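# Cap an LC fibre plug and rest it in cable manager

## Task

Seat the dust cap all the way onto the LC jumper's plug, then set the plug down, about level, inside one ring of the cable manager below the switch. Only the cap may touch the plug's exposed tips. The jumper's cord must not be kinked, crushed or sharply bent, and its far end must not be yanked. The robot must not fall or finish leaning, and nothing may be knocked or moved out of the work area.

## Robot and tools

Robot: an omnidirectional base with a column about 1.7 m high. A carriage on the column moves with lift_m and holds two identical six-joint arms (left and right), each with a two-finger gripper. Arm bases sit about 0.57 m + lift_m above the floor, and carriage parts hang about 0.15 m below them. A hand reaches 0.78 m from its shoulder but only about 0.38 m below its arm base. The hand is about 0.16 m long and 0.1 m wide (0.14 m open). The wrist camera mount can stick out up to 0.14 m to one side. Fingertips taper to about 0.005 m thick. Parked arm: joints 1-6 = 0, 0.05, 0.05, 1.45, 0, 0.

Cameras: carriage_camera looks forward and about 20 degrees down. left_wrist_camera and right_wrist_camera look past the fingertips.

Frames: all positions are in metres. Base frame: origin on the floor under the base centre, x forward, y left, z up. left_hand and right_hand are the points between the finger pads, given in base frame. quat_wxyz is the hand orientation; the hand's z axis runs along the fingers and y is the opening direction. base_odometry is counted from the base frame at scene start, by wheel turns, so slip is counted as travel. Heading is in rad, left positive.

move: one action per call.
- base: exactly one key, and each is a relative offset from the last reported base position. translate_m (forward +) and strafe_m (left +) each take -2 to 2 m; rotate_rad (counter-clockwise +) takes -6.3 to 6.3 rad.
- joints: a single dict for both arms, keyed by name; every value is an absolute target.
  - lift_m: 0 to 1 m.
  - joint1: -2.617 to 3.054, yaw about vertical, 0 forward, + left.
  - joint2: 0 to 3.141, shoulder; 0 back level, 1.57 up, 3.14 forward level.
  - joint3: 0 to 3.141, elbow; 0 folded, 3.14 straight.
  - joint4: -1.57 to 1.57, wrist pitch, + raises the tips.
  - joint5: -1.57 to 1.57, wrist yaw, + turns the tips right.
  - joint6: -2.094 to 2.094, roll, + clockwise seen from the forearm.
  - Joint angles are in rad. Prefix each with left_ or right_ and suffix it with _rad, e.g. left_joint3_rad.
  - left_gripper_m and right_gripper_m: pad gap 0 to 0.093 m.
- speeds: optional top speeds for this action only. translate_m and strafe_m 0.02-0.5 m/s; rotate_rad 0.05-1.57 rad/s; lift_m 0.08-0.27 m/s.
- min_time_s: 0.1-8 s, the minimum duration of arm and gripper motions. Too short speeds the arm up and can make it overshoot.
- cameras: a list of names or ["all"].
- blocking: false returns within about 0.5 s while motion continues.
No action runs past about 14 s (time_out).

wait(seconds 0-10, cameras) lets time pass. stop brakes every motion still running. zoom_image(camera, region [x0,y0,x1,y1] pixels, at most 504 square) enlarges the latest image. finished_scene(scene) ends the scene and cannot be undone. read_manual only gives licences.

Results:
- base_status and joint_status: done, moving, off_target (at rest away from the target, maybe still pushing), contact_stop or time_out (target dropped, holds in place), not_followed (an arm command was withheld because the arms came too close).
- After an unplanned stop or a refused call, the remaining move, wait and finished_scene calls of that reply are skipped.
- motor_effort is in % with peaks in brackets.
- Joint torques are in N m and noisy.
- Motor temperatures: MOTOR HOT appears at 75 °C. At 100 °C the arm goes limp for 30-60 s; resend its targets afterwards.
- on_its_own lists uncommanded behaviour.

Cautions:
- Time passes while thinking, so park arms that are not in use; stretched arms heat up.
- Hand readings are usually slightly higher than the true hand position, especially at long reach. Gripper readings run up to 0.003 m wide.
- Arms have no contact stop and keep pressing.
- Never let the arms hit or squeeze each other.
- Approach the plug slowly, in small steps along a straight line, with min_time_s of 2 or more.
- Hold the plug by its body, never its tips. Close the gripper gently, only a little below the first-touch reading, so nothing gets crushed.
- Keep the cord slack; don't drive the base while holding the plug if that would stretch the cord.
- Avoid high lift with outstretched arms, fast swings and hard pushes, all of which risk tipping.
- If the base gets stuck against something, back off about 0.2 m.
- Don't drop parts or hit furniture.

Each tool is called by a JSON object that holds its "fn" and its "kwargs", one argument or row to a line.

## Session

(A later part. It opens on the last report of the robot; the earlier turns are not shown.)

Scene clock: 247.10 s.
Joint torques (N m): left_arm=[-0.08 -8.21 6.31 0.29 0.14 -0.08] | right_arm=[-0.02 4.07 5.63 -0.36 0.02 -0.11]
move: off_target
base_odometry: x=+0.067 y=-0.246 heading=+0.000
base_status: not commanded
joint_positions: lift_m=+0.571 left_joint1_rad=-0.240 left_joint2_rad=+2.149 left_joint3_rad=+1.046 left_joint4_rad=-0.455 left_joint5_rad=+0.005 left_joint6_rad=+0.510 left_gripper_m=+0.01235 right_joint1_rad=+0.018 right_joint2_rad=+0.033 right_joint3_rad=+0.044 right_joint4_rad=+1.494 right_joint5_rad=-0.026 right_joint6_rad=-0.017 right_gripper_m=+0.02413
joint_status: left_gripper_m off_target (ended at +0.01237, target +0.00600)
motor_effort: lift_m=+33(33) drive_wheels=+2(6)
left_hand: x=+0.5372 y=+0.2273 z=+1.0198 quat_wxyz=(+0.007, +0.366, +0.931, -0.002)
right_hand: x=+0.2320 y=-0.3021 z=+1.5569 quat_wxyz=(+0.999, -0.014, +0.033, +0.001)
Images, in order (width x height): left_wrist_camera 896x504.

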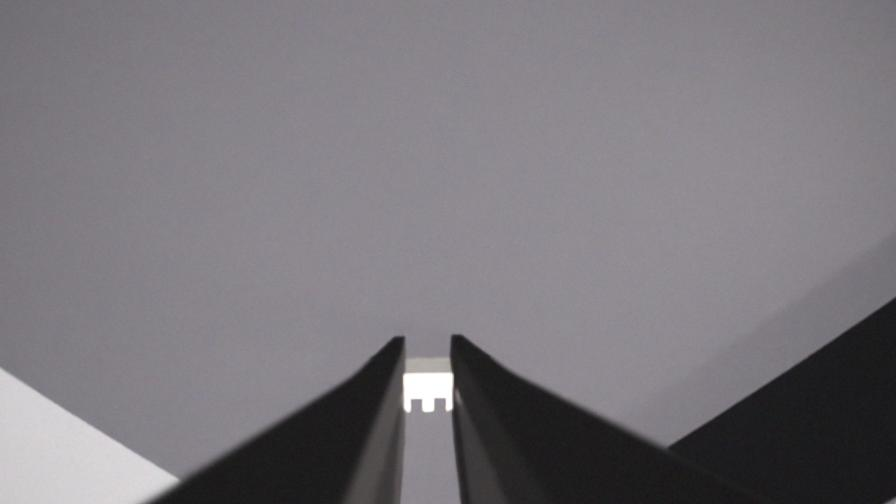

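{"fn": "move", "kwargs": {
  "joints": {"lift_m": 0.62},
  "speeds": {"lift_m": 0.1},
  "cameras": ["left_wrist_camera", "carriage_camera"]
}}

{"fn": "zoom_image", "kwargs": {
  "camera": "left_wrist_camera",
  "region": [360, 310, 500, 450]
}}

{"fn": "zoom_image", "kwargs": {
  "camera": "carriage_camera",
  "region": [320, 270, 560, 370]
}}

Scene clock: 251.57 s.
Joint torques (N m): left_arm=[-0.08 -8.28 6.22 0.29 0.15 -0.08] | right_arm=[-0.01 3.96 5.7 -0.34 0.02 -0.11]
move: done
base_odometry: x=+0.067 y=-0.246 heading=+0.000
base_status: not commanded
joint_positions: lift_m=+0.620 left_joint1_rad=-0.240 left_joint2_rad=+2.151 left_joint3_rad=+1.047 left_joint4_rad=-0.455 left_joint5_rad=+0.005 left_joint6_rad=+0.510 left_gripper_m=+0.01235 right_joint1_rad=+0.018 right_joint2_rad=+0.033 right_joint3_rad=+0.044 right_joint4_rad=+1.494 right_joint5_rad=-0.026 right_joint6_rad=-0.017 right_gripper_m=+0.02413
joint_status: all done
motor_effort: lift_m=+35(42) drive_wheels=+1(6)
left_hand: x=+0.5373 y=+0.2272 z=+1.0687 quat_wxyz=(+0.007, +0.366, +0.931, -0.002)
right_hand: x=+0.2320 y=-0.3021 z=+1.6063 quat_wxyz=(+0.999, -0.014, +0.033, +0.001)
pictures: carriage_camera, left_wrist_camera
Images, in order (width x height): carriage_camera 896x504, left_wrist_camera 896x504.

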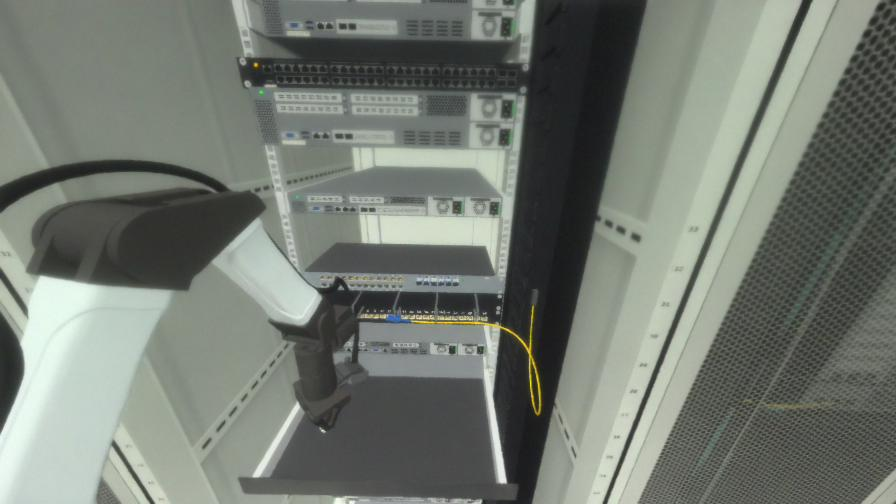

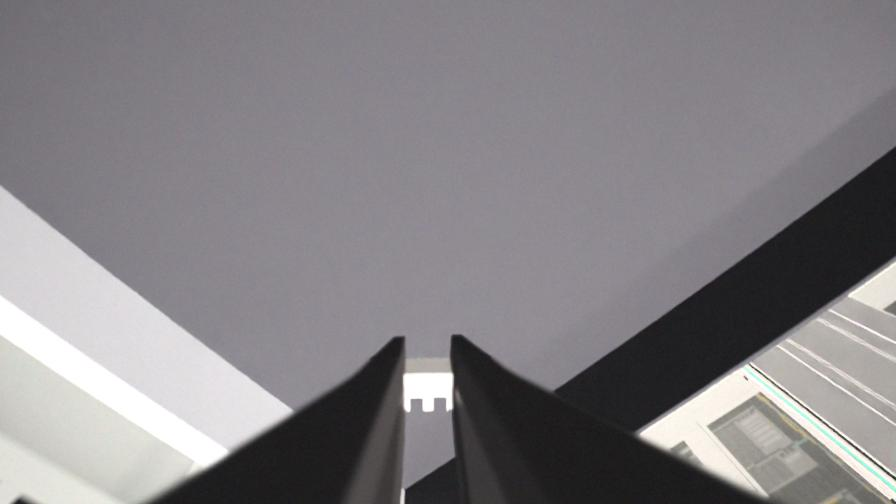

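Scaled by 3.600 from the camera's image (finer frame: 1280x720).

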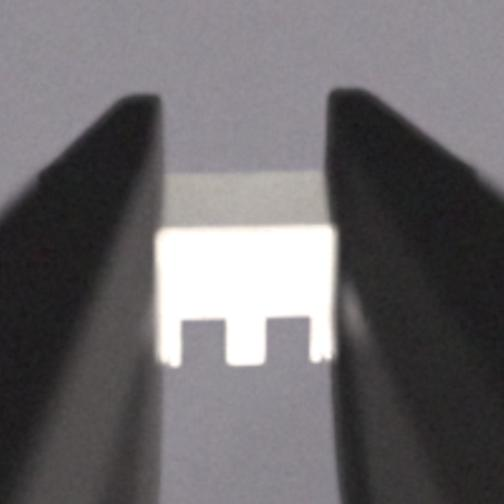

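Scaled by 2.100 from the camera's image (finer frame: 1280x720).

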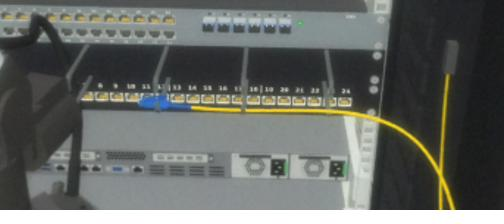

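{"fn": "move", "kwargs": {
  "base": {"strafe_m": 0.02},
  "joints": {"left_joint1_rad": -0.24, "left_joint2_rad": 1.3, "left_joint3_rad": 0.65, "left_joint4_rad": -0.6, "left_joint5_rad": 0.0, "left_joint6_rad": 0.3},
  "speeds": {"strafe_m": 0.05},
  "min_time_s": 2
}}

{"fn": "move", "kwargs": {
  "joints": {"left_joint1_rad": -0.308, "left_joint2_rad": 1.0, "left_joint3_rad": 0.5, "left_joint4_rad": 0.8, "left_joint5_rad": 0.0, "left_joint6_rad": -1.915, "right_joint1_rad": 0.75, "right_joint2_rad": 1.0, "right_joint3_rad": 0.5, "right_joint4_rad": 0.9, "right_joint5_rad": 0.15, "right_joint6_rad": -1.57, "lift_m": 0.592},
  "min_time_s": 2.5
}}

{"fn": "move", "kwargs": {
  "joints": {"right_joint1_rad": 0.818, "right_joint2_rad": 2.225, "right_joint3_rad": 0.827, "right_joint4_rad": 1.405, "right_joint5_rad": 0.21, "right_joint6_rad": -1.57},
  "min_time_s": 3,
  "cameras": ["right_wrist_camera", "left_wrist_camera", "carriage_camera"]
}}

Scene clock: 291.37 s.
Joint torques (N m): left_arm=[0.12 -5.14 5.76 0.82 0.01 -0.09] | right_arm=[0.03 4.08 5.68 -0.35 0.02 -0.11]
Motor temperatures (°C): left_arm=[29 47 44 30 29 33 34] | right_arm=[31 37 38 30 31 30 33]
move: done
base_odometry: x=+0.068 y=-0.226 heading=+0.000
base_status: done
joint_positions: lift_m=+0.620 left_joint1_rad=-0.241 left_joint2_rad=+1.319 left_joint3_rad=+0.664 left_joint4_rad=-0.590 left_joint5_rad=+0.006 left_joint6_rad=+0.312 left_gripper_m=+0.01235 right_joint1_rad=+0.018 right_joint2_rad=+0.033 right_joint3_rad=+0.044 right_joint4_rad=+1.494 right_joint5_rad=-0.026 right_joint6_rad=-0.017 right_gripper_m=+0.02413
joint_status: all done
motor_effort: lift_m=+35(35) drive_wheels=+0(9)
left_hand: x=+0.4717 y=+0.2429 z=+1.2065 quat_wxyz=(+0.162, +0.270, +0.949, +0.003)
right_hand: x=+0.2320 y=-0.3021 z=+1.6063 quat_wxyz=(+0.999, -0.014, +0.033, +0.001)
pictures: none

Scene clock: 294.30 s.
Joint torques (N m): left_arm=[-0.62 -3.37 6.8 2.18 0.02 -0.06] | right_arm=[0.55 -1.87 9.89 2.18 0.1 -0.16]
move: done
base_odometry: x=+0.068 y=-0.226 heading=+0.000
base_status: not commanded
joint_positions: lift_m=+0.592 left_joint1_rad=-0.299 left_joint2_rad=+1.014 left_joint3_rad=+0.515 left_joint4_rad=+0.780 left_joint5_rad=+0.006 left_joint6_rad=-1.903 left_gripper_m=+0.01235 right_joint1_rad=+0.744 right_joint2_rad=+0.994 right_joint3_rad=+0.473 right_joint4_rad=+0.914 right_joint5_rad=+0.139 right_joint6_rad=-1.560 right_gripper_m=+0.02413
joint_status: all done
motor_effort: lift_m=+35(36) drive_wheels=+4(7)
left_hand: x=+0.5614 y=+0.1991 z=+1.4880 quat_wxyz=(+0.360, -0.430, +0.420, -0.713)
right_hand: x=+0.4861 y=-0.0905 z=+1.5056 quat_wxyz=(+0.746, -0.482, +0.278, -0.365)
pictures: none

Scene clock: 297.60 s.
Joint torques (N m): left_arm=[-0.64 -3.36 6.82 2.11 0.02 -0.03] | right_arm=[0.57 -9.32 5.89 2.71 0.11 -0.14]
move: done
base_odometry: x=+0.068 y=-0.226 heading=+0.000
base_status: not commanded
joint_positions: lift_m=+0.592 left_joint1_rad=-0.299 left_joint2_rad=+1.014 left_joint3_rad=+0.515 left_joint4_rad=+0.785 left_joint5_rad=+0.006 left_joint6_rad=-1.905 left_gripper_m=+0.01235 right_joint1_rad=+0.812 right_joint2_rad=+2.209 right_joint3_rad=+0.809 right_joint4_rad=+1.400 right_joint5_rad=+0.199 right_joint6_rad=-1.561 right_gripper_m=+0.02413
joint_status: all done
motor_effort: lift_m=+35(35) drive_wheels=+2(6)
left_hand: x=+0.5611 y=+0.1992 z=+1.4892 quat_wxyz=(+0.360, -0.429, +0.418, -0.715)
right_hand: x=+0.5998 y=+0.0486 z=+1.2402 quat_wxyz=(+0.629, -0.626, +0.329, -0.323)
pictures: carriage_camera, left_wrist_camera, right_wrist_camera
Images, in order (width x height): carriage_camera 896x504, left_wrist_camera 896x504, right_wrist_camera 896x504.

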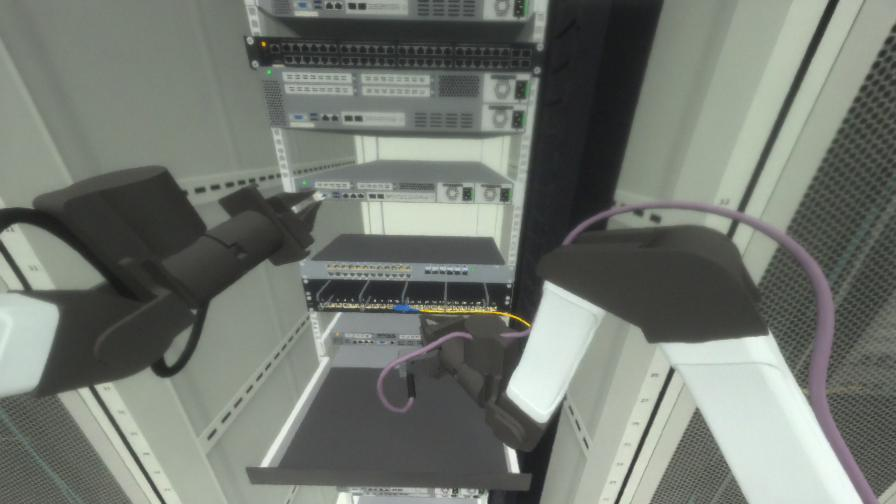

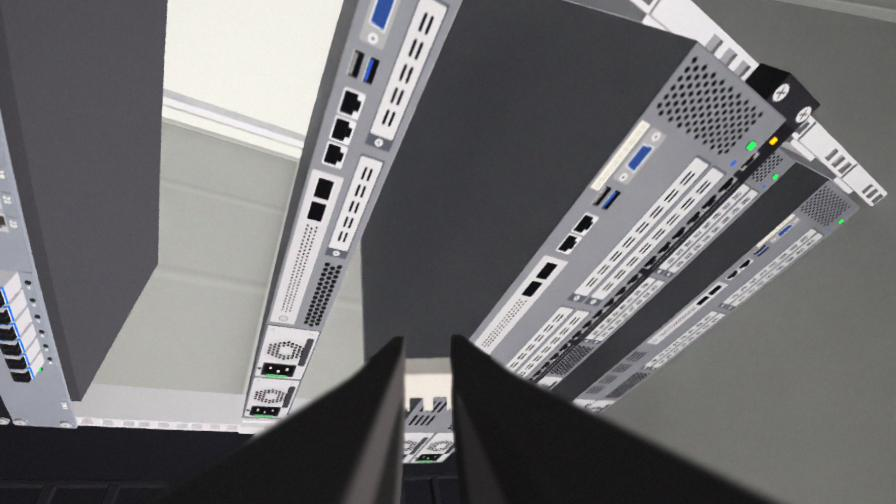

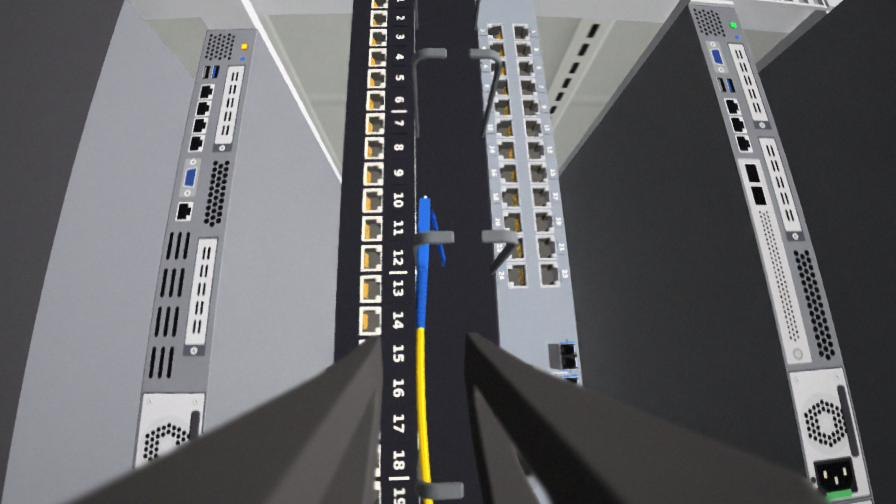

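{"fn": "move", "kwargs": {
  "joints": {"right_joint1_rad": 0.760, "right_joint2_rad": 2.348, "right_joint3_rad": 1.094, "right_joint4_rad": 1.238, "right_joint5_rad": 0.145, "right_joint6_rad": -1.57, "lift_m": 0.593},
  "min_time_s": 3,
  "cameras": ["right_wrist_camera"]
}}

{"fn": "zoom_image", "kwargs": {
  "camera": "right_wrist_camera",
  "region": [350, 190, 510, 430]
}}

Scene clock: 314.73 s.
Joint torques (N m): left_arm=[-0.61 -3.28 6.89 2.09 0.02 -0.03] | right_arm=[-0.62 -10.76 6.87 2.47 -0.12 -0.14]
Motor temperatures (°C): left_arm=[29 44 44 35 29 33 34] | right_arm=[31 39 40 36 31 30 33]
move: done
base_odometry: x=+0.068 y=-0.226 heading=+0.000
base_status: not commanded
joint_positions: lift_m=+0.593 left_joint1_rad=-0.299 left_joint2_rad=+1.013 left_joint3_rad=+0.514 left_joint4_rad=+0.786 left_joint5_rad=+0.006 left_joint6_rad=-1.905 left_gripper_m=+0.01235 right_joint1_rad=+0.766 right_joint2_rad=+2.330 right_joint3_rad=+1.074 right_joint4_rad=+1.254 right_joint5_rad=+0.156 right_joint6_rad=-1.561 right_gripper_m=+0.02413
joint_status: all done
motor_effort: lift_m=+37(40) drive_wheels=+3(7)
left_hand: x=+0.5607 y=+0.1993 z=+1.4903 quat_wxyz=(+0.360, -0.429, +0.417, -0.716)
right_hand: x=+0.6525 y=+0.0759 z=+1.2373 quat_wxyz=(+0.628, -0.626, +0.330, -0.324)
Images, in order (width x height): right_wrist_camera 896x504.

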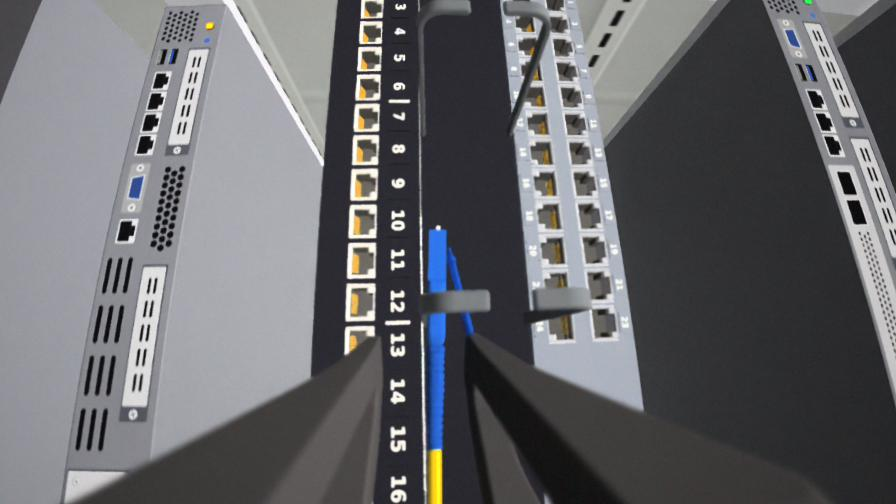

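Scaled by 2.100 from the camera's image (finer frame: 1280x720).

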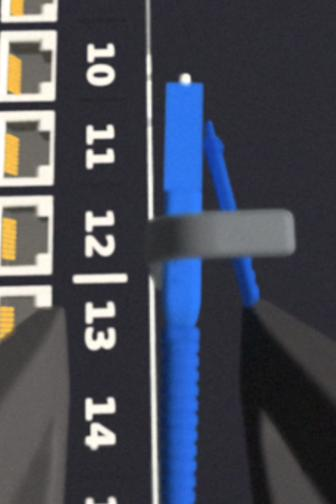

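{"fn": "move", "kwargs": {
  "base": {"translate_m": -0.012},
  "joints": {"lift_m": 0.595},
  "speeds": {"translate_m": 0.03, "lift_m": 0.08}
}}

{"fn": "move", "kwargs": {
  "base": {"strafe_m": -0.005},
  "speeds": {"strafe_m": 0.03},
  "cameras": ["right_wrist_camera"]
}}

{"fn": "zoom_image", "kwargs": {
  "camera": "right_wrist_camera",
  "region": [350, 200, 510, 440]
}}

Scene clock: 335.17 s.
Joint torques (N m): left_arm=[-0.65 -2.89 7.06 2.05 0.02 -0.02] | right_arm=[-0.39 -10.97 6.64 2.54 -0.08 -0.13]
move: done
base_odometry: x=+0.056 y=-0.226 heading=-0.001
base_status: done
joint_positions: lift_m=+0.595 left_joint1_rad=-0.299 left_joint2_rad=+1.008 left_joint3_rad=+0.513 left_joint4_rad=+0.790 left_joint5_rad=+0.006 left_joint6_rad=-1.905 left_gripper_m=+0.01235 right_joint1_rad=+0.764 right_joint2_rad=+2.332 right_joint3_rad=+1.077 right_joint4_rad=+1.249 right_joint5_rad=+0.153 right_joint6_rad=-1.561 right_gripper_m=+0.02413
joint_status: all done
motor_effort: lift_m=+37(41) drive_wheels=-3(7)
left_hand: x=+0.5595 y=+0.1997 z=+1.4939 quat_wxyz=(+0.361, -0.427, +0.415, -0.717)
right_hand: x=+0.6532 y=+0.0760 z=+1.2375 quat_wxyz=(+0.626, -0.628, +0.330, -0.323)
pictures: none

Scene clock: 335.87 s.
Joint torques (N m): left_arm=[-0.47 -2.92 6.98 2.03 0.03 -0.03] | right_arm=[-0.18 -11.03 6.57 2.55 -0.07 -0.13]
move: done
base_odometry: x=+0.056 y=-0.231 heading=-0.001
base_status: done
joint_positions: lift_m=+0.595 left_joint1_rad=-0.301 left_joint2_rad=+1.008 left_joint3_rad=+0.513 left_joint4_rad=+0.790 left_joint5_rad=+0.005 left_joint6_rad=-1.905 left_gripper_m=+0.01235 right_joint1_rad=+0.760 right_joint2_rad=+2.332 right_joint3_rad=+1.077 right_joint4_rad=+1.248 right_joint5_rad=+0.152 right_joint6_rad=-1.561 right_gripper_m=+0.02413
joint_status: not commanded
motor_effort: lift_m=+37(37) drive_wheels=+3(10)
left_hand: x=+0.5593 y=+0.1991 z=+1.4939 quat_wxyz=(+0.361, -0.427, +0.416, -0.718)
right_hand: x=+0.6545 y=+0.0745 z=+1.2374 quat_wxyz=(+0.626, -0.628, +0.331, -0.323)
Images, in order (width x height): right_wrist_camera 896x504.

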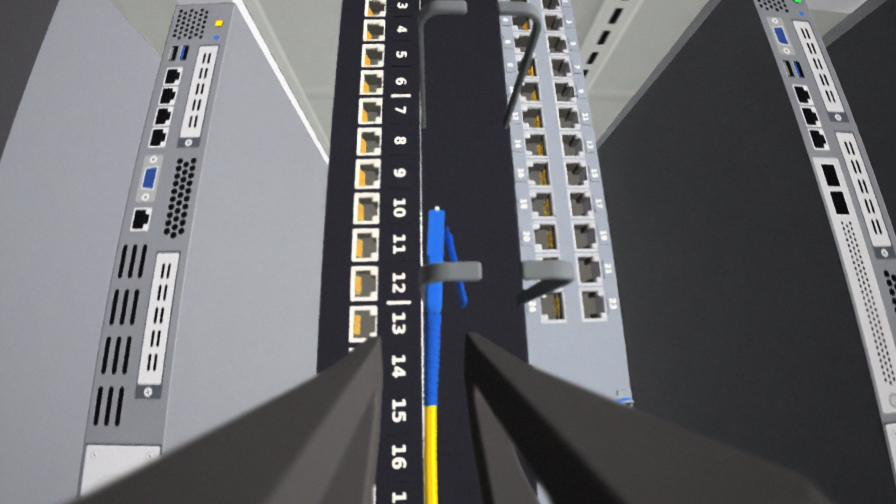

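Scaled by 2.100 from the camera's image (finer frame: 1280x720).

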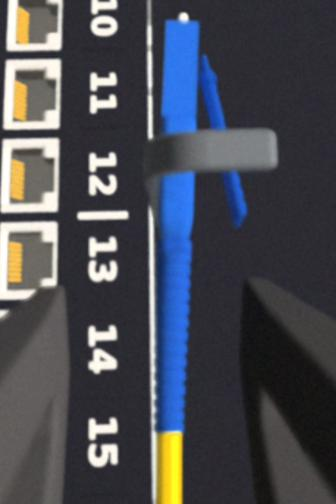

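{"fn": "move", "kwargs": {
  "base": {"strafe_m": 0.005},
  "joints": {"lift_m": 0.5967},
  "speeds": {"strafe_m": 0.03, "lift_m": 0.08},
  "cameras": ["right_wrist_camera"]
}}

{"fn": "zoom_image", "kwargs": {
  "camera": "right_wrist_camera",
  "region": [350, 200, 510, 440]
}}

Scene clock: 342.80 s.
Joint torques (N m): left_arm=[-0.36 -2.88 7.13 2.03 0.05 -0.03] | right_arm=[-0.23 -11.17 6.45 2.57 -0.05 -0.14]
move: done
base_odometry: x=+0.056 y=-0.226 heading=-0.001
base_status: done
joint_positions: lift_m=+0.597 left_joint1_rad=-0.303 left_joint2_rad=+1.008 left_joint3_rad=+0.512 left_joint4_rad=+0.792 left_joint5_rad=+0.003 left_joint6_rad=-1.906 left_gripper_m=+0.01235 right_joint1_rad=+0.762 right_joint2_rad=+2.334 right_joint3_rad=+1.078 right_joint4_rad=+1.246 right_joint5_rad=+0.150 right_joint6_rad=-1.561 right_gripper_m=+0.02413
joint_status: all done
motor_effort: lift_m=+37(40) drive_wheels=+4(8)
left_hand: x=+0.5592 y=+0.1990 z=+1.4957 quat_wxyz=(+0.361, -0.427, +0.415, -0.718)
right_hand: x=+0.6538 y=+0.0757 z=+1.2381 quat_wxyz=(+0.626, -0.629, +0.330, -0.322)
Images, in order (width x height): right_wrist_camera 896x504.

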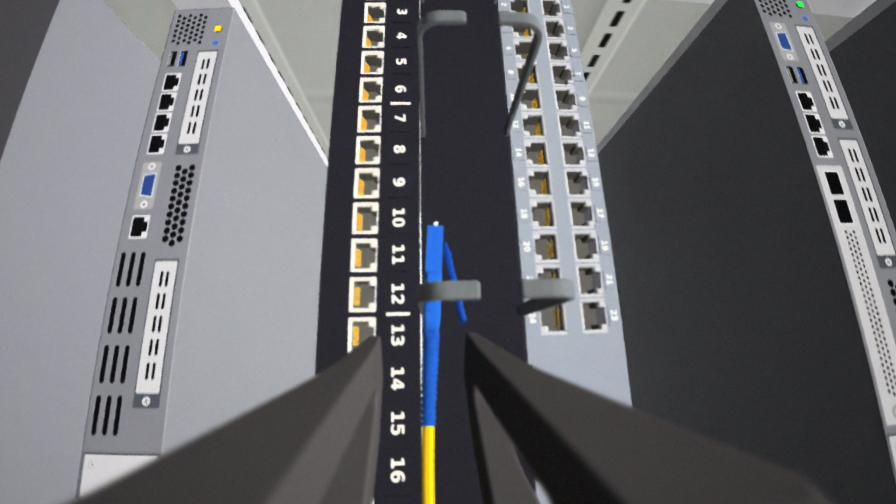

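Scaled by 2.100 from the camera's image (finer frame: 1280x720).

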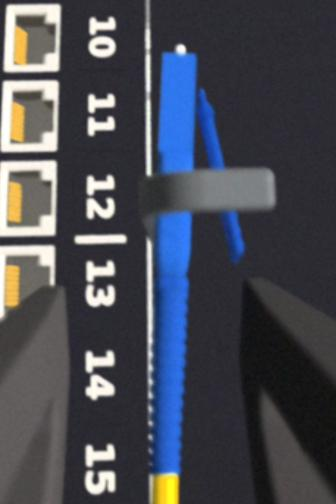

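{"fn": "move", "kwargs": {
  "joints": {"lift_m": 0.5982},
  "speeds": {"lift_m": 0.08}
}}

{"fn": "move", "kwargs": {
  "joints": {"right_gripper_m": 0.0055},
  "min_time_s": 2.5,
  "cameras": ["right_wrist_camera"]
}}

{"fn": "zoom_image", "kwargs": {
  "camera": "right_wrist_camera",
  "region": [350, 200, 510, 440]
}}

Scene clock: 351.07 s.
Joint torques (N m): left_arm=[-0.36 -2.85 7.09 2.01 0.04 -0.02] | right_arm=[-0.24 -11.41 6.49 2.57 -0.06 -0.13]
move: done
base_odometry: x=+0.056 y=-0.226 heading=-0.001
base_status: not commanded
joint_positions: lift_m=+0.598 left_joint1_rad=-0.303 left_joint2_rad=+1.008 left_joint3_rad=+0.512 left_joint4_rad=+0.793 left_joint5_rad=+0.003 left_joint6_rad=-1.906 left_gripper_m=+0.01235 right_joint1_rad=+0.762 right_joint2_rad=+2.335 right_joint3_rad=+1.079 right_joint4_rad=+1.245 right_joint5_rad=+0.150 right_joint6_rad=-1.561 right_gripper_m=+0.02413
joint_status: all done
motor_effort: lift_m=+37(41) drive_wheels=+0(5)
left_hand: x=+0.5590 y=+0.1990 z=+1.4975 quat_wxyz=(+0.361, -0.426, +0.415, -0.718)
right_hand: x=+0.6539 y=+0.0758 z=+1.2389 quat_wxyz=(+0.625, -0.630, +0.330, -0.322)
pictures: none

Scene clock: 353.87 s.
Joint torques (N m): left_arm=[-0.36 -2.82 7.12 2.01 0.05 -0.03] | right_arm=[-0.24 -11.32 6.48 2.53 -0.06 -0.13]
move: done
base_odometry: x=+0.056 y=-0.226 heading=-0.001
base_status: not commanded
joint_positions: lift_m=+0.598 left_joint1_rad=-0.303 left_joint2_rad=+1.008 left_joint3_rad=+0.512 left_joint4_rad=+0.793 left_joint5_rad=+0.003 left_joint6_rad=-1.906 left_gripper_m=+0.01235 right_joint1_rad=+0.762 right_joint2_rad=+2.335 right_joint3_rad=+1.079 right_joint4_rad=+1.250 right_joint5_rad=+0.150 right_joint6_rad=-1.561 right_gripper_m=+0.00566
joint_status: all done
motor_effort: lift_m=+37(37) drive_wheels=+5(6)
left_hand: x=+0.5590 y=+0.1990 z=+1.4975 quat_wxyz=(+0.361, -0.426, +0.415, -0.718)
right_hand: x=+0.6539 y=+0.0758 z=+1.2402 quat_wxyz=(+0.627, -0.628, +0.330, -0.322)
Images, in order (width x height): right_wrist_camera 896x504.

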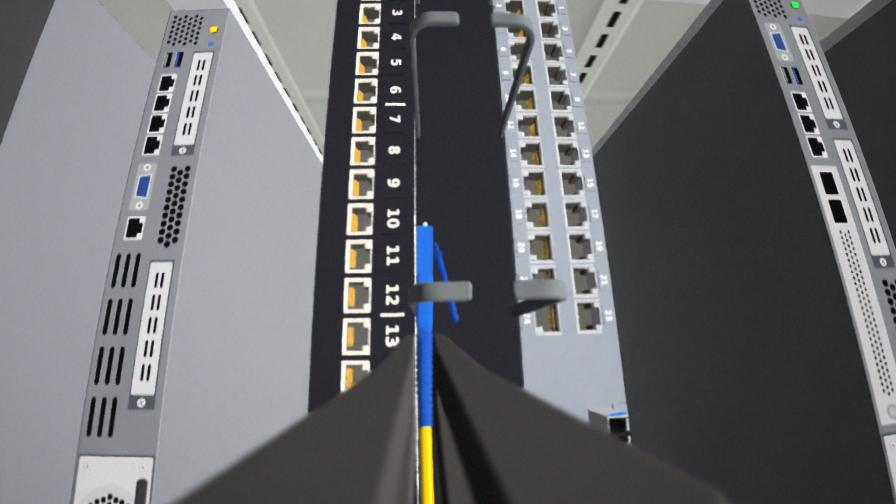

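Scaled by 2.100 from the camera's image (finer frame: 1280x720).

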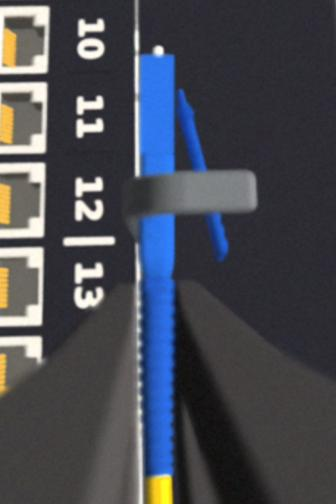

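{"fn": "move", "kwargs": {
  "joints": {"right_gripper_m": 0.0015},
  "min_time_s": 1.5
}}

{"fn": "move", "kwargs": {
  "joints": {"lift_m": 0.6152},
  "speeds": {"lift_m": 0.08},
  "cameras": ["right_wrist_camera"]
}}

{"fn": "zoom_image", "kwargs": {
  "camera": "right_wrist_camera",
  "region": [350, 200, 510, 360]
}}

Scene clock: 361.63 s.
Joint torques (N m): left_arm=[-0.35 -2.81 7.1 2.01 0.04 -0.02] | right_arm=[-0.25 -11.33 6.45 2.52 -0.06 -0.13]
Motor temperatures (°C): left_arm=[29 41 47 36 29 33 34] | right_arm=[31 44 41 39 31 30 33]
move: done
base_odometry: x=+0.056 y=-0.226 heading=-0.001
base_status: not commanded
joint_positions: lift_m=+0.598 left_joint1_rad=-0.303 left_joint2_rad=+1.008 left_joint3_rad=+0.512 left_joint4_rad=+0.793 left_joint5_rad=+0.003 left_joint6_rad=-1.906 left_gripper_m=+0.01235 right_joint1_rad=+0.762 right_joint2_rad=+2.335 right_joint3_rad=+1.079 right_joint4_rad=+1.251 right_joint5_rad=+0.150 right_joint6_rad=-1.561 right_gripper_m=+0.00380
joint_status: all done
motor_effort: lift_m=+37(37) drive_wheels=+1(5)
left_hand: x=+0.5590 y=+0.1990 z=+1.4975 quat_wxyz=(+0.361, -0.426, +0.415, -0.718)
right_hand: x=+0.6539 y=+0.0758 z=+1.2404 quat_wxyz=(+0.627, -0.628, +0.330, -0.323)
pictures: none

Scene clock: 362.20 s.
Joint torques (N m): left_arm=[-0.34 -2.78 7.25 2 0.06 -0.02] | right_arm=[-0.21 -11.49 6.42 2.56 -0.06 -0.12]
move: done
base_odometry: x=+0.056 y=-0.226 heading=-0.001
base_status: not commanded
joint_positions: lift_m=+0.615 left_joint1_rad=-0.303 left_joint2_rad=+1.008 left_joint3_rad=+0.510 left_joint4_rad=+0.795 left_joint5_rad=+0.003 left_joint6_rad=-1.906 left_gripper_m=+0.01235 right_joint1_rad=+0.762 right_joint2_rad=+2.338 right_joint3_rad=+1.080 right_joint4_rad=+1.247 right_joint5_rad=+0.150 right_joint6_rad=-1.562 right_gripper_m=+0.00380
joint_status: all done
motor_effort: lift_m=+35(42) drive_wheels=+3(5)
left_hand: x=+0.5588 y=+0.1991 z=+1.5144 quat_wxyz=(+0.361, -0.426, +0.415, -0.718)
right_hand: x=+0.6541 y=+0.0760 z=+1.2557 quat_wxyz=(+0.625, -0.630, +0.330, -0.322)
Images, in order (width x height): right_wrist_camera 896x504.

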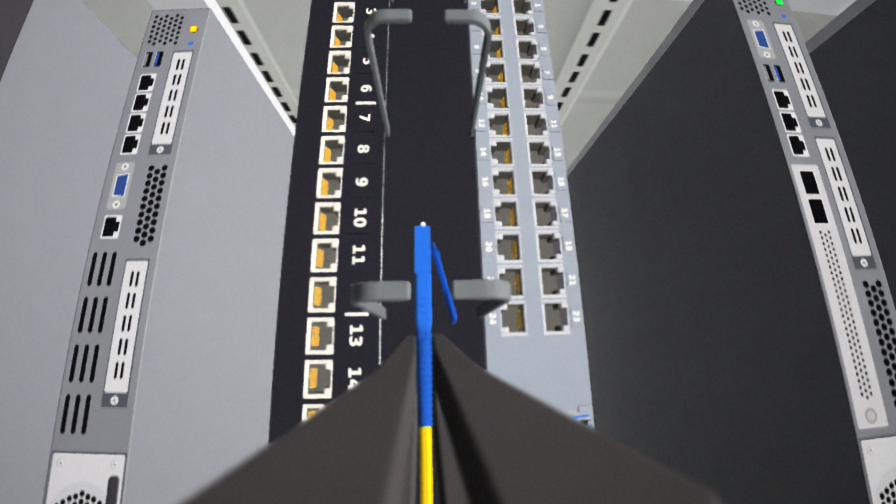

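Scaled by 3.150 from the camera's image (finer frame: 1280x720).

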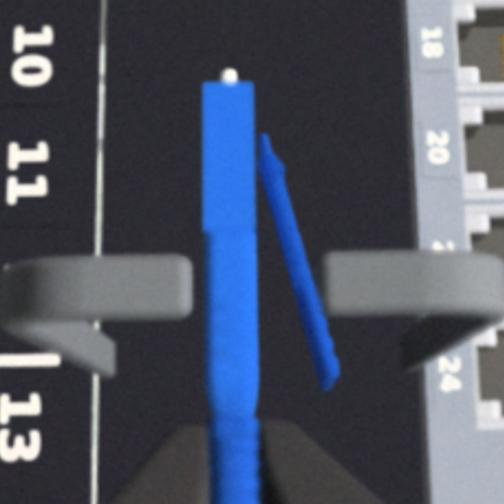

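{"fn": "move", "kwargs": {
  "base": {"strafe_m": -0.011},
  "speeds": {"strafe_m": 0.03}
}}

{"fn": "move", "kwargs": {
  "base": {"translate_m": -0.012},
  "speeds": {"translate_m": 0.03},
  "cameras": ["right_wrist_camera"]
}}

{"fn": "zoom_image", "kwargs": {
  "camera": "right_wrist_camera",
  "region": [350, 200, 510, 360]
}}

Scene clock: 375.67 s.
Joint torques (N m): left_arm=[-0.27 -2.81 7.3 2.01 0.05 -0.03] | right_arm=[-0.02 -11.62 6.32 2.57 -0.05 -0.13]
move: done
base_odometry: x=+0.056 y=-0.237 heading=-0.001
base_status: done
joint_positions: lift_m=+0.615 left_joint1_rad=-0.304 left_joint2_rad=+1.008 left_joint3_rad=+0.510 left_joint4_rad=+0.795 left_joint5_rad=+0.003 left_joint6_rad=-1.906 left_gripper_m=+0.01235 right_joint1_rad=+0.760 right_joint2_rad=+2.338 right_joint3_rad=+1.080 right_joint4_rad=+1.246 right_joint5_rad=+0.150 right_joint6_rad=-1.562 right_gripper_m=+0.00380
joint_status: not commanded
motor_effort: lift_m=+35(35) drive_wheels=+0(7)
left_hand: x=+0.5587 y=+0.1987 z=+1.5144 quat_wxyz=(+0.361, -0.426, +0.415, -0.719)
right_hand: x=+0.6551 y=+0.0749 z=+1.2555 quat_wxyz=(+0.625, -0.629, +0.331, -0.323)
pictures: none

Scene clock: 376.50 s.
Joint torques (N m): left_arm=[-0.24 -2.71 7.23 2 0.05 -0.03] | right_arm=[-0.03 -11.6 6.27 2.55 -0.05 -0.13]
move: done
base_odometry: x=+0.044 y=-0.237 heading=-0.001
base_status: done
joint_positions: lift_m=+0.615 left_joint1_rad=-0.304 left_joint2_rad=+1.006 left_joint3_rad=+0.510 left_joint4_rad=+0.793 left_joint5_rad=+0.003 left_joint6_rad=-1.906 left_gripper_m=+0.01235 right_joint1_rad=+0.760 right_joint2_rad=+2.338 right_joint3_rad=+1.080 right_joint4_rad=+1.245 right_joint5_rad=+0.150 right_joint6_rad=-1.562 right_gripper_m=+0.00380
joint_status: not commanded
motor_effort: lift_m=+35(35) drive_wheels=+0(8)
left_hand: x=+0.5586 y=+0.1988 z=+1.5144 quat_wxyz=(+0.361, -0.426, +0.415, -0.718)
right_hand: x=+0.6551 y=+0.0749 z=+1.2554 quat_wxyz=(+0.624, -0.630, +0.331, -0.323)
Images, in order (width x height): right_wrist_camera 896x504.

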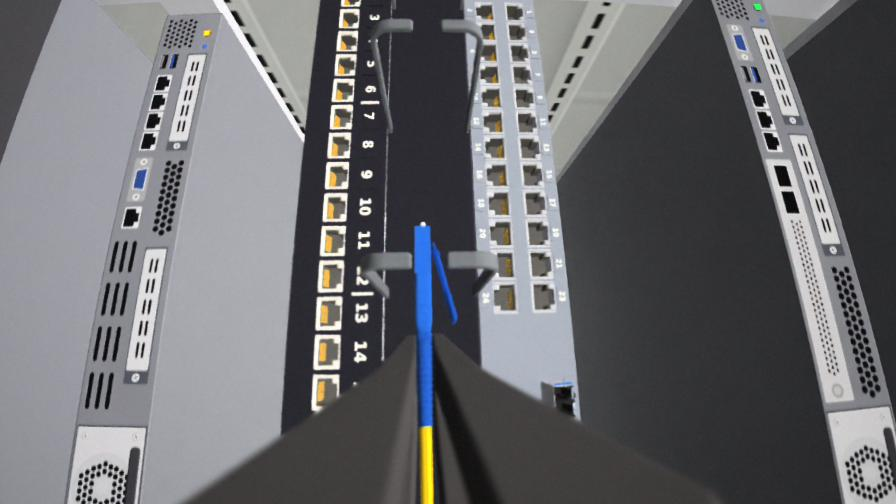

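Scaled by 3.150 from the camera's image (finer frame: 1280x720).

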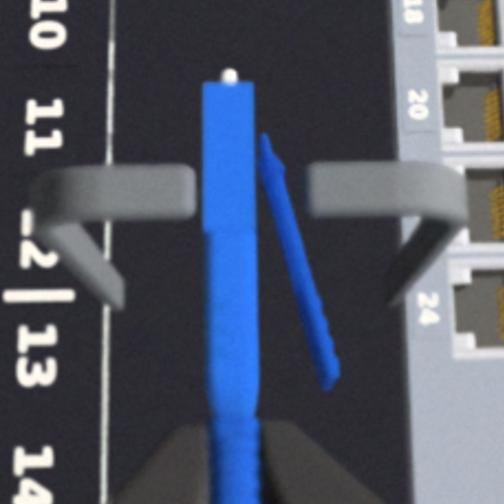

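{"fn": "move", "kwargs": {
  "base": {"translate_m": -0.03},
  "speeds": {"translate_m": 0.03},
  "cameras": ["right_wrist_camera"]
}}

{"fn": "zoom_image", "kwargs": {
  "camera": "right_wrist_camera",
  "region": [360, 200, 500, 340]
}}

Scene clock: 381.00 s.
Joint torques (N m): left_arm=[-0.25 -2.74 7.27 2 0.05 -0.02] | right_arm=[-0.12 -11.64 6.32 2.62 -0.04 -0.13]
move: done
base_odometry: x=+0.014 y=-0.237 heading=-0.001
base_status: done
joint_positions: lift_m=+0.615 left_joint1_rad=-0.304 left_joint2_rad=+1.006 left_joint3_rad=+0.510 left_joint4_rad=+0.793 left_joint5_rad=+0.003 left_joint6_rad=-1.906 left_gripper_m=+0.01235 right_joint1_rad=+0.760 right_joint2_rad=+2.338 right_joint3_rad=+1.080 right_joint4_rad=+1.244 right_joint5_rad=+0.149 right_joint6_rad=-1.562 right_gripper_m=+0.00380
joint_status: not commanded
motor_effort: lift_m=+35(35) drive_wheels=+0(8)
left_hand: x=+0.5586 y=+0.1988 z=+1.5144 quat_wxyz=(+0.361, -0.426, +0.415, -0.718)
right_hand: x=+0.6547 y=+0.0752 z=+1.2551 quat_wxyz=(+0.624, -0.630, +0.331, -0.322)
Images, in order (width x height): right_wrist_camera 896x504.

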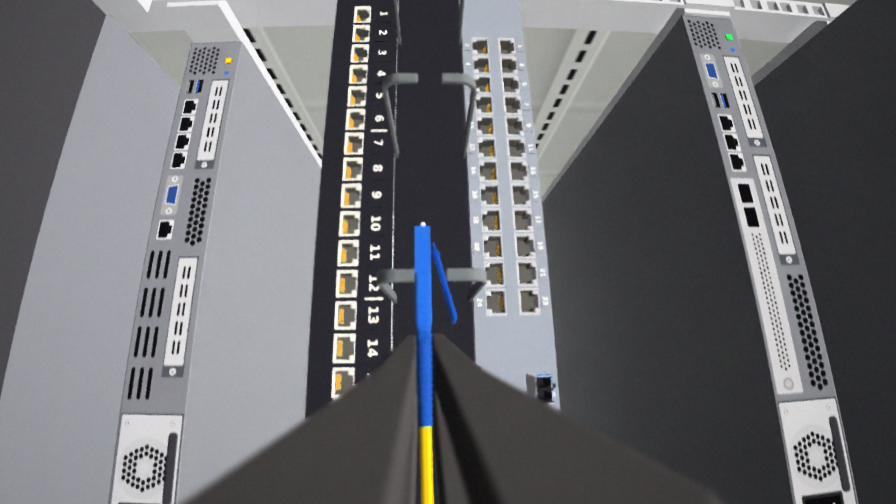

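Scaled by 3.600 from the camera's image (finer frame: 1280x720).

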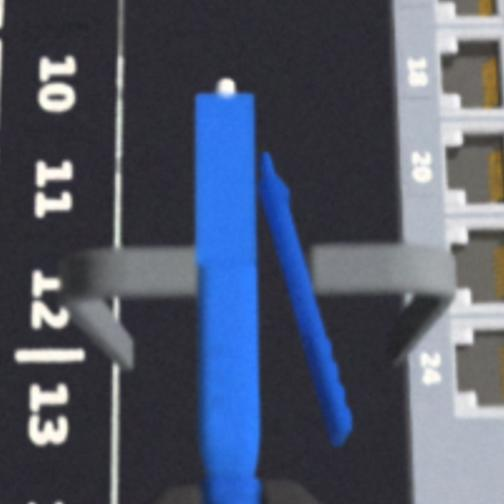

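{"fn": "move", "kwargs": {
  "joints": {"right_joint1_rad": 0.756, "right_joint2_rad": 2.4715, "right_joint3_rad": 1.132, "right_joint4_rad": 1.4735, "right_joint5_rad": 0.132, "right_joint6_rad": -1.686, "left_joint1_rad": -0.33, "left_joint2_rad": 1.4, "left_joint3_rad": 0.9, "left_joint4_rad": -0.9, "left_joint5_rad": -0.04, "left_joint6_rad": -1.915},
  "min_time_s": 2
}}

{"fn": "move", "kwargs": {
  "joints": {"left_joint1_rad": -0.377, "left_joint2_rad": 2.3345, "left_joint3_rad": 2.2345, "left_joint4_rad": -1.3085, "left_joint5_rad": -0.07, "left_joint6_rad": -1.8015},
  "min_time_s": 3,
  "cameras": ["left_wrist_camera", "right_wrist_camera"]
}}

{"fn": "zoom_image", "kwargs": {
  "camera": "right_wrist_camera",
  "region": [380, 140, 480, 280]
}}

{"fn": "zoom_image", "kwargs": {
  "camera": "left_wrist_camera",
  "region": [380, 374, 480, 504]
}}

Scene clock: 417.93 s.
Joint torques (N m): left_arm=[-0.61 -3.29 9.81 0.36 -0.13 -0.07] | right_arm=[-0.47 -11.15 6.28 2.65 -0.12 -0.14]
Motor temperatures (°C): left_arm=[29 39 46 39 29 33 35] | right_arm=[31 48 40 45 31 30 34]
move: done
base_odometry: x=+0.014 y=-0.237 heading=-0.001
base_status: not commanded
joint_positions: lift_m=+0.615 left_joint1_rad=-0.322 left_joint2_rad=+1.391 left_joint3_rad=+0.866 left_joint4_rad=-0.887 left_joint5_rad=-0.026 left_joint6_rad=-1.906 left_gripper_m=+0.01235 right_joint1_rad=+0.760 right_joint2_rad=+2.454 right_joint3_rad=+1.113 right_joint4_rad=+1.468 right_joint5_rad=+0.143 right_joint6_rad=-1.676 right_gripper_m=+0.00380
joint_status: all done
motor_effort: lift_m=+35(35) drive_wheels=+0(6)
left_hand: x=+0.4577 y=+0.2309 z=+1.2268 quat_wxyz=(+0.047, -0.710, +0.699, -0.065)
right_hand: x=+0.6544 y=+0.0765 z=+1.2568 quat_wxyz=(+0.651, -0.600, +0.278, -0.373)
pictures: none

Scene clock: 421.23 s.
Joint torques (N m): left_arm=[-0.62 -10.11 9.98 0.36 -0.16 0.12] | right_arm=[-0.47 -11.15 6.19 2.63 -0.11 -0.14]
move: done
base_odometry: x=+0.014 y=-0.237 heading=-0.001
base_status: not commanded
joint_positions: lift_m=+0.615 left_joint1_rad=-0.368 left_joint2_rad=+2.319 left_joint3_rad=+2.200 left_joint4_rad=-1.296 left_joint5_rad=-0.056 left_joint6_rad=-1.813 left_gripper_m=+0.01235 right_joint1_rad=+0.760 right_joint2_rad=+2.454 right_joint3_rad=+1.114 right_joint4_rad=+1.471 right_joint5_rad=+0.142 right_joint6_rad=-1.677 right_gripper_m=+0.00380
joint_status: all done
motor_effort: lift_m=+35(35) drive_wheels=+1(5)
left_hand: x=+0.6746 y=+0.1401 z=+1.2622 quat_wxyz=(+0.061, -0.660, +0.746, -0.056)
right_hand: x=+0.6544 y=+0.0768 z=+1.2580 quat_wxyz=(+0.652, -0.599, +0.277, -0.374)
Images, in order (width x height): left_wrist_camera 896x504, right_wrist_camera 896x504.

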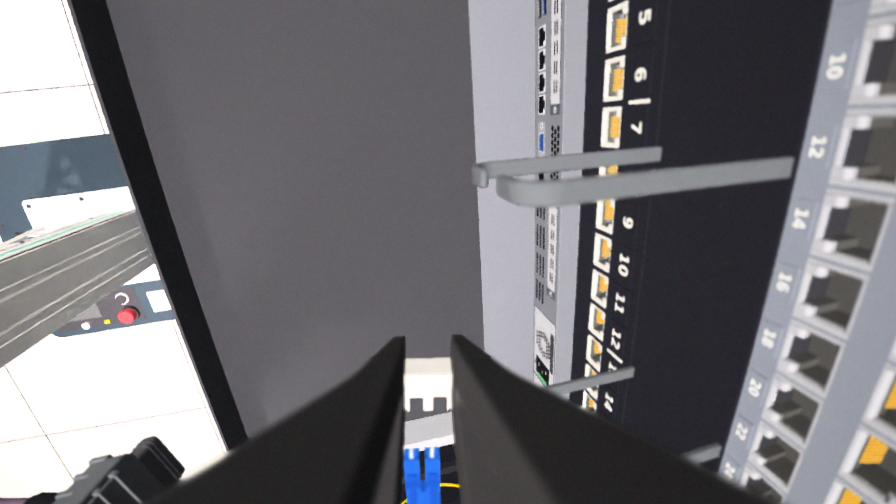

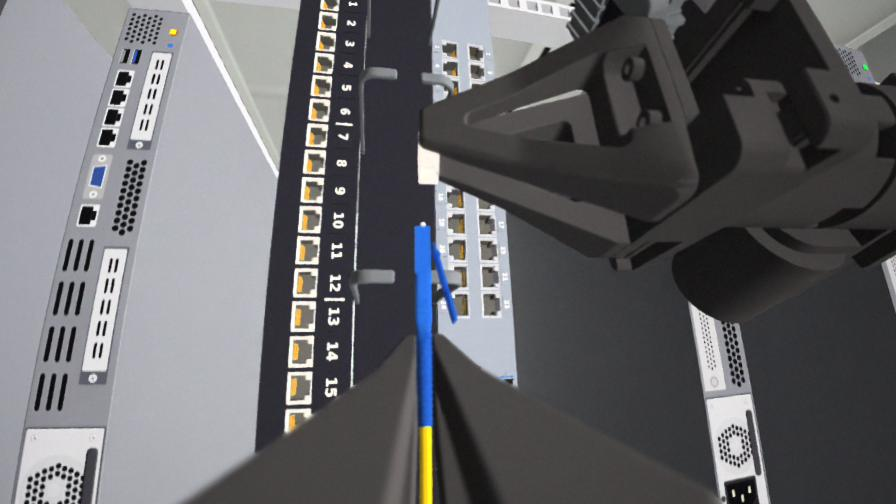

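Scaled by 3.600 from the camera's image (finer frame: 1280x720).

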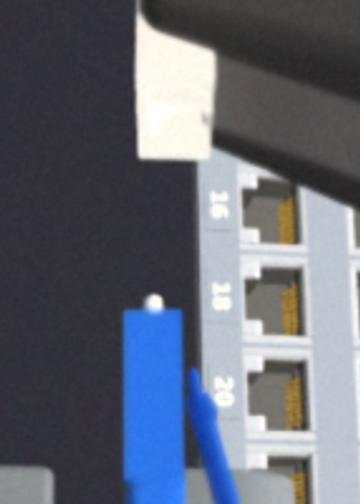

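Scaled by 3.877 from the camera's image (finer frame: 1280x720).

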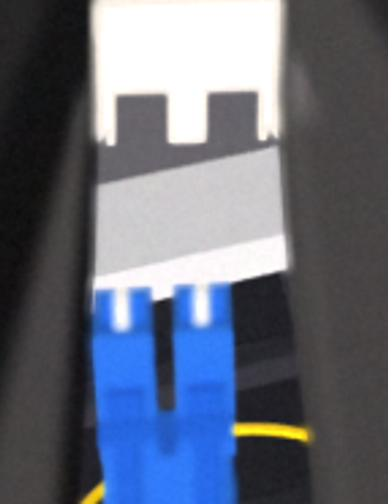

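{"fn": "zoom_image", "kwargs": {
  "camera": "left_wrist_camera",
  "region": [396, 436, 450, 490]
}}

Scaled by 9.333 from the camera's image (finer frame: 1280x720).

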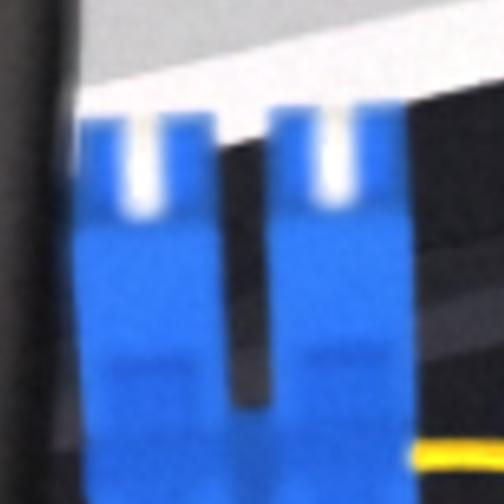

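{"fn": "move", "kwargs": {
  "joints": {"left_joint1_rad": -0.397, "left_joint2_rad": 2.3947, "left_joint3_rad": 2.337, "left_joint4_rad": -1.3857, "left_joint5_rad": -0.034, "left_joint6_rad": -1.881},
  "min_time_s": 1.5,
  "cameras": ["left_wrist_camera", "right_wrist_camera"]
}}

{"fn": "zoom_image", "kwargs": {
  "camera": "right_wrist_camera",
  "region": [380, 150, 480, 290]
}}

{"fn": "zoom_image", "kwargs": {
  "camera": "left_wrist_camera",
  "region": [390, 394, 470, 474]
}}

Scene clock: 472.70 s.
Joint torques (N m): left_arm=[-0.62 -10.3 9.83 0.25 0.07 -0.08] | right_arm=[-0.46 -11.15 6.2 2.63 -0.1 -0.14]
Motor temperatures (°C): left_arm=[29 50 54 35 29 33 35] | right_arm=[31 49 40 47 31 30 35]
move: done
base_odometry: x=+0.014 y=-0.237 heading=-0.001
base_status: not commanded
joint_positions: lift_m=+0.615 left_joint1_rad=-0.389 left_joint2_rad=+2.378 left_joint3_rad=+2.303 left_joint4_rad=-1.373 left_joint5_rad=-0.046 left_joint6_rad=-1.870 left_gripper_m=+0.01235 right_joint1_rad=+0.760 right_joint2_rad=+2.454 right_joint3_rad=+1.114 right_joint4_rad=+1.471 right_joint5_rad=+0.142 right_joint6_rad=-1.677 right_gripper_m=+0.00380
joint_status: all done
motor_effort: lift_m=+35(35) drive_wheels=+2(5)
left_hand: x=+0.6715 y=+0.1286 z=+1.2608 quat_wxyz=(+0.047, -0.674, +0.736, -0.045)
right_hand: x=+0.6544 y=+0.0768 z=+1.2580 quat_wxyz=(+0.652, -0.599, +0.277, -0.374)
Images, in order (width x height): left_wrist_camera 896x504, right_wrist_camera 896x504.

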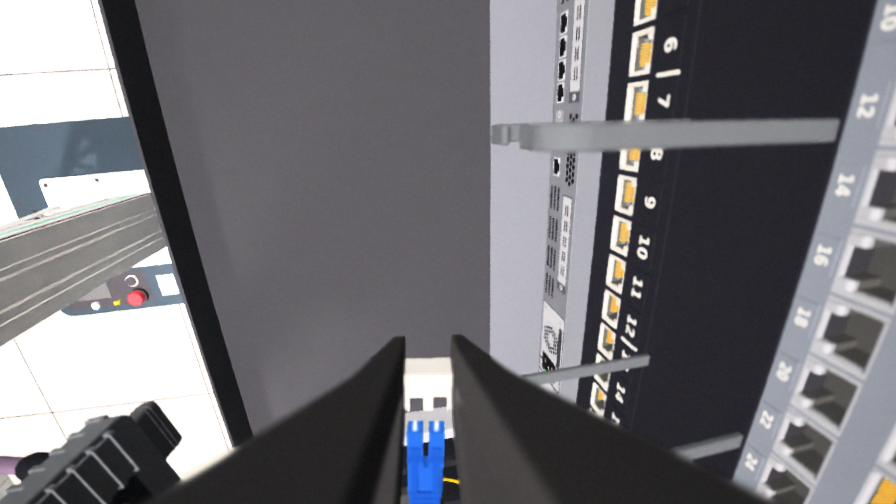

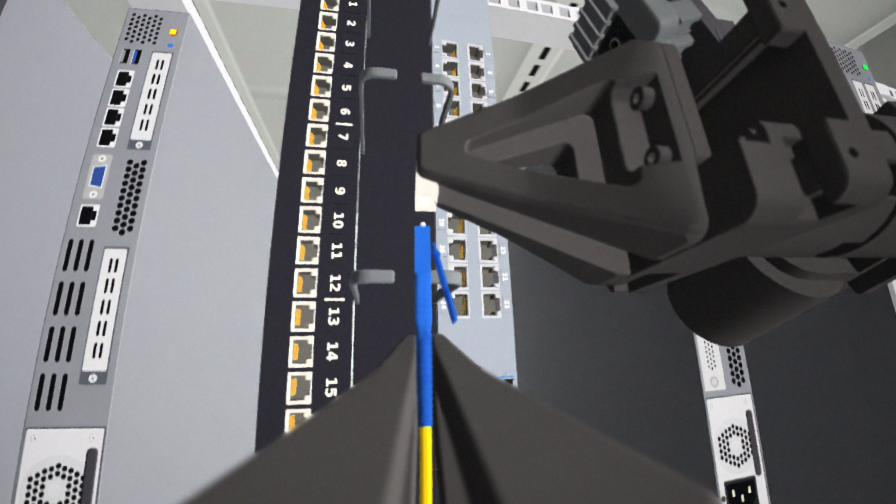

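Scaled by 3.600 from the camera's image (finer frame: 1280x720).

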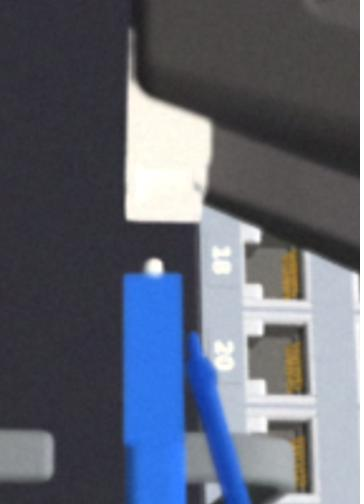

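Scaled by 6.300 from the camera's image (finer frame: 1280x720).

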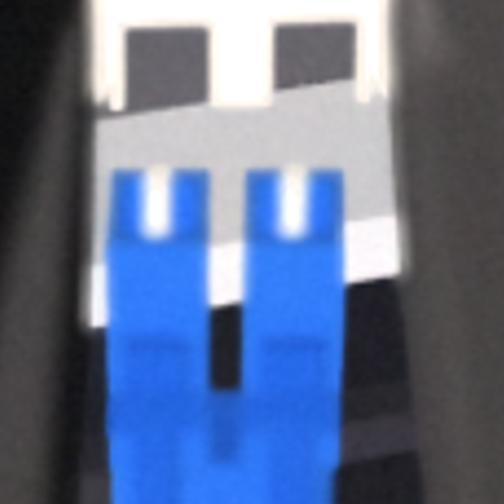

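{"fn": "zoom_image", "kwargs": {
  "camera": "right_wrist_camera",
  "region": [404, 150, 454, 250]
}}

Scaled by 5.040 from the camera's image (finer frame: 1280x720).

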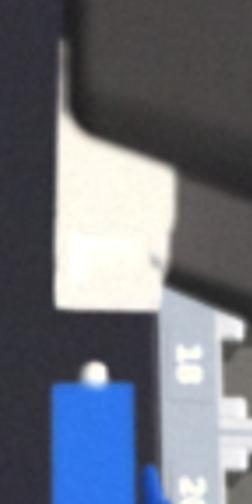

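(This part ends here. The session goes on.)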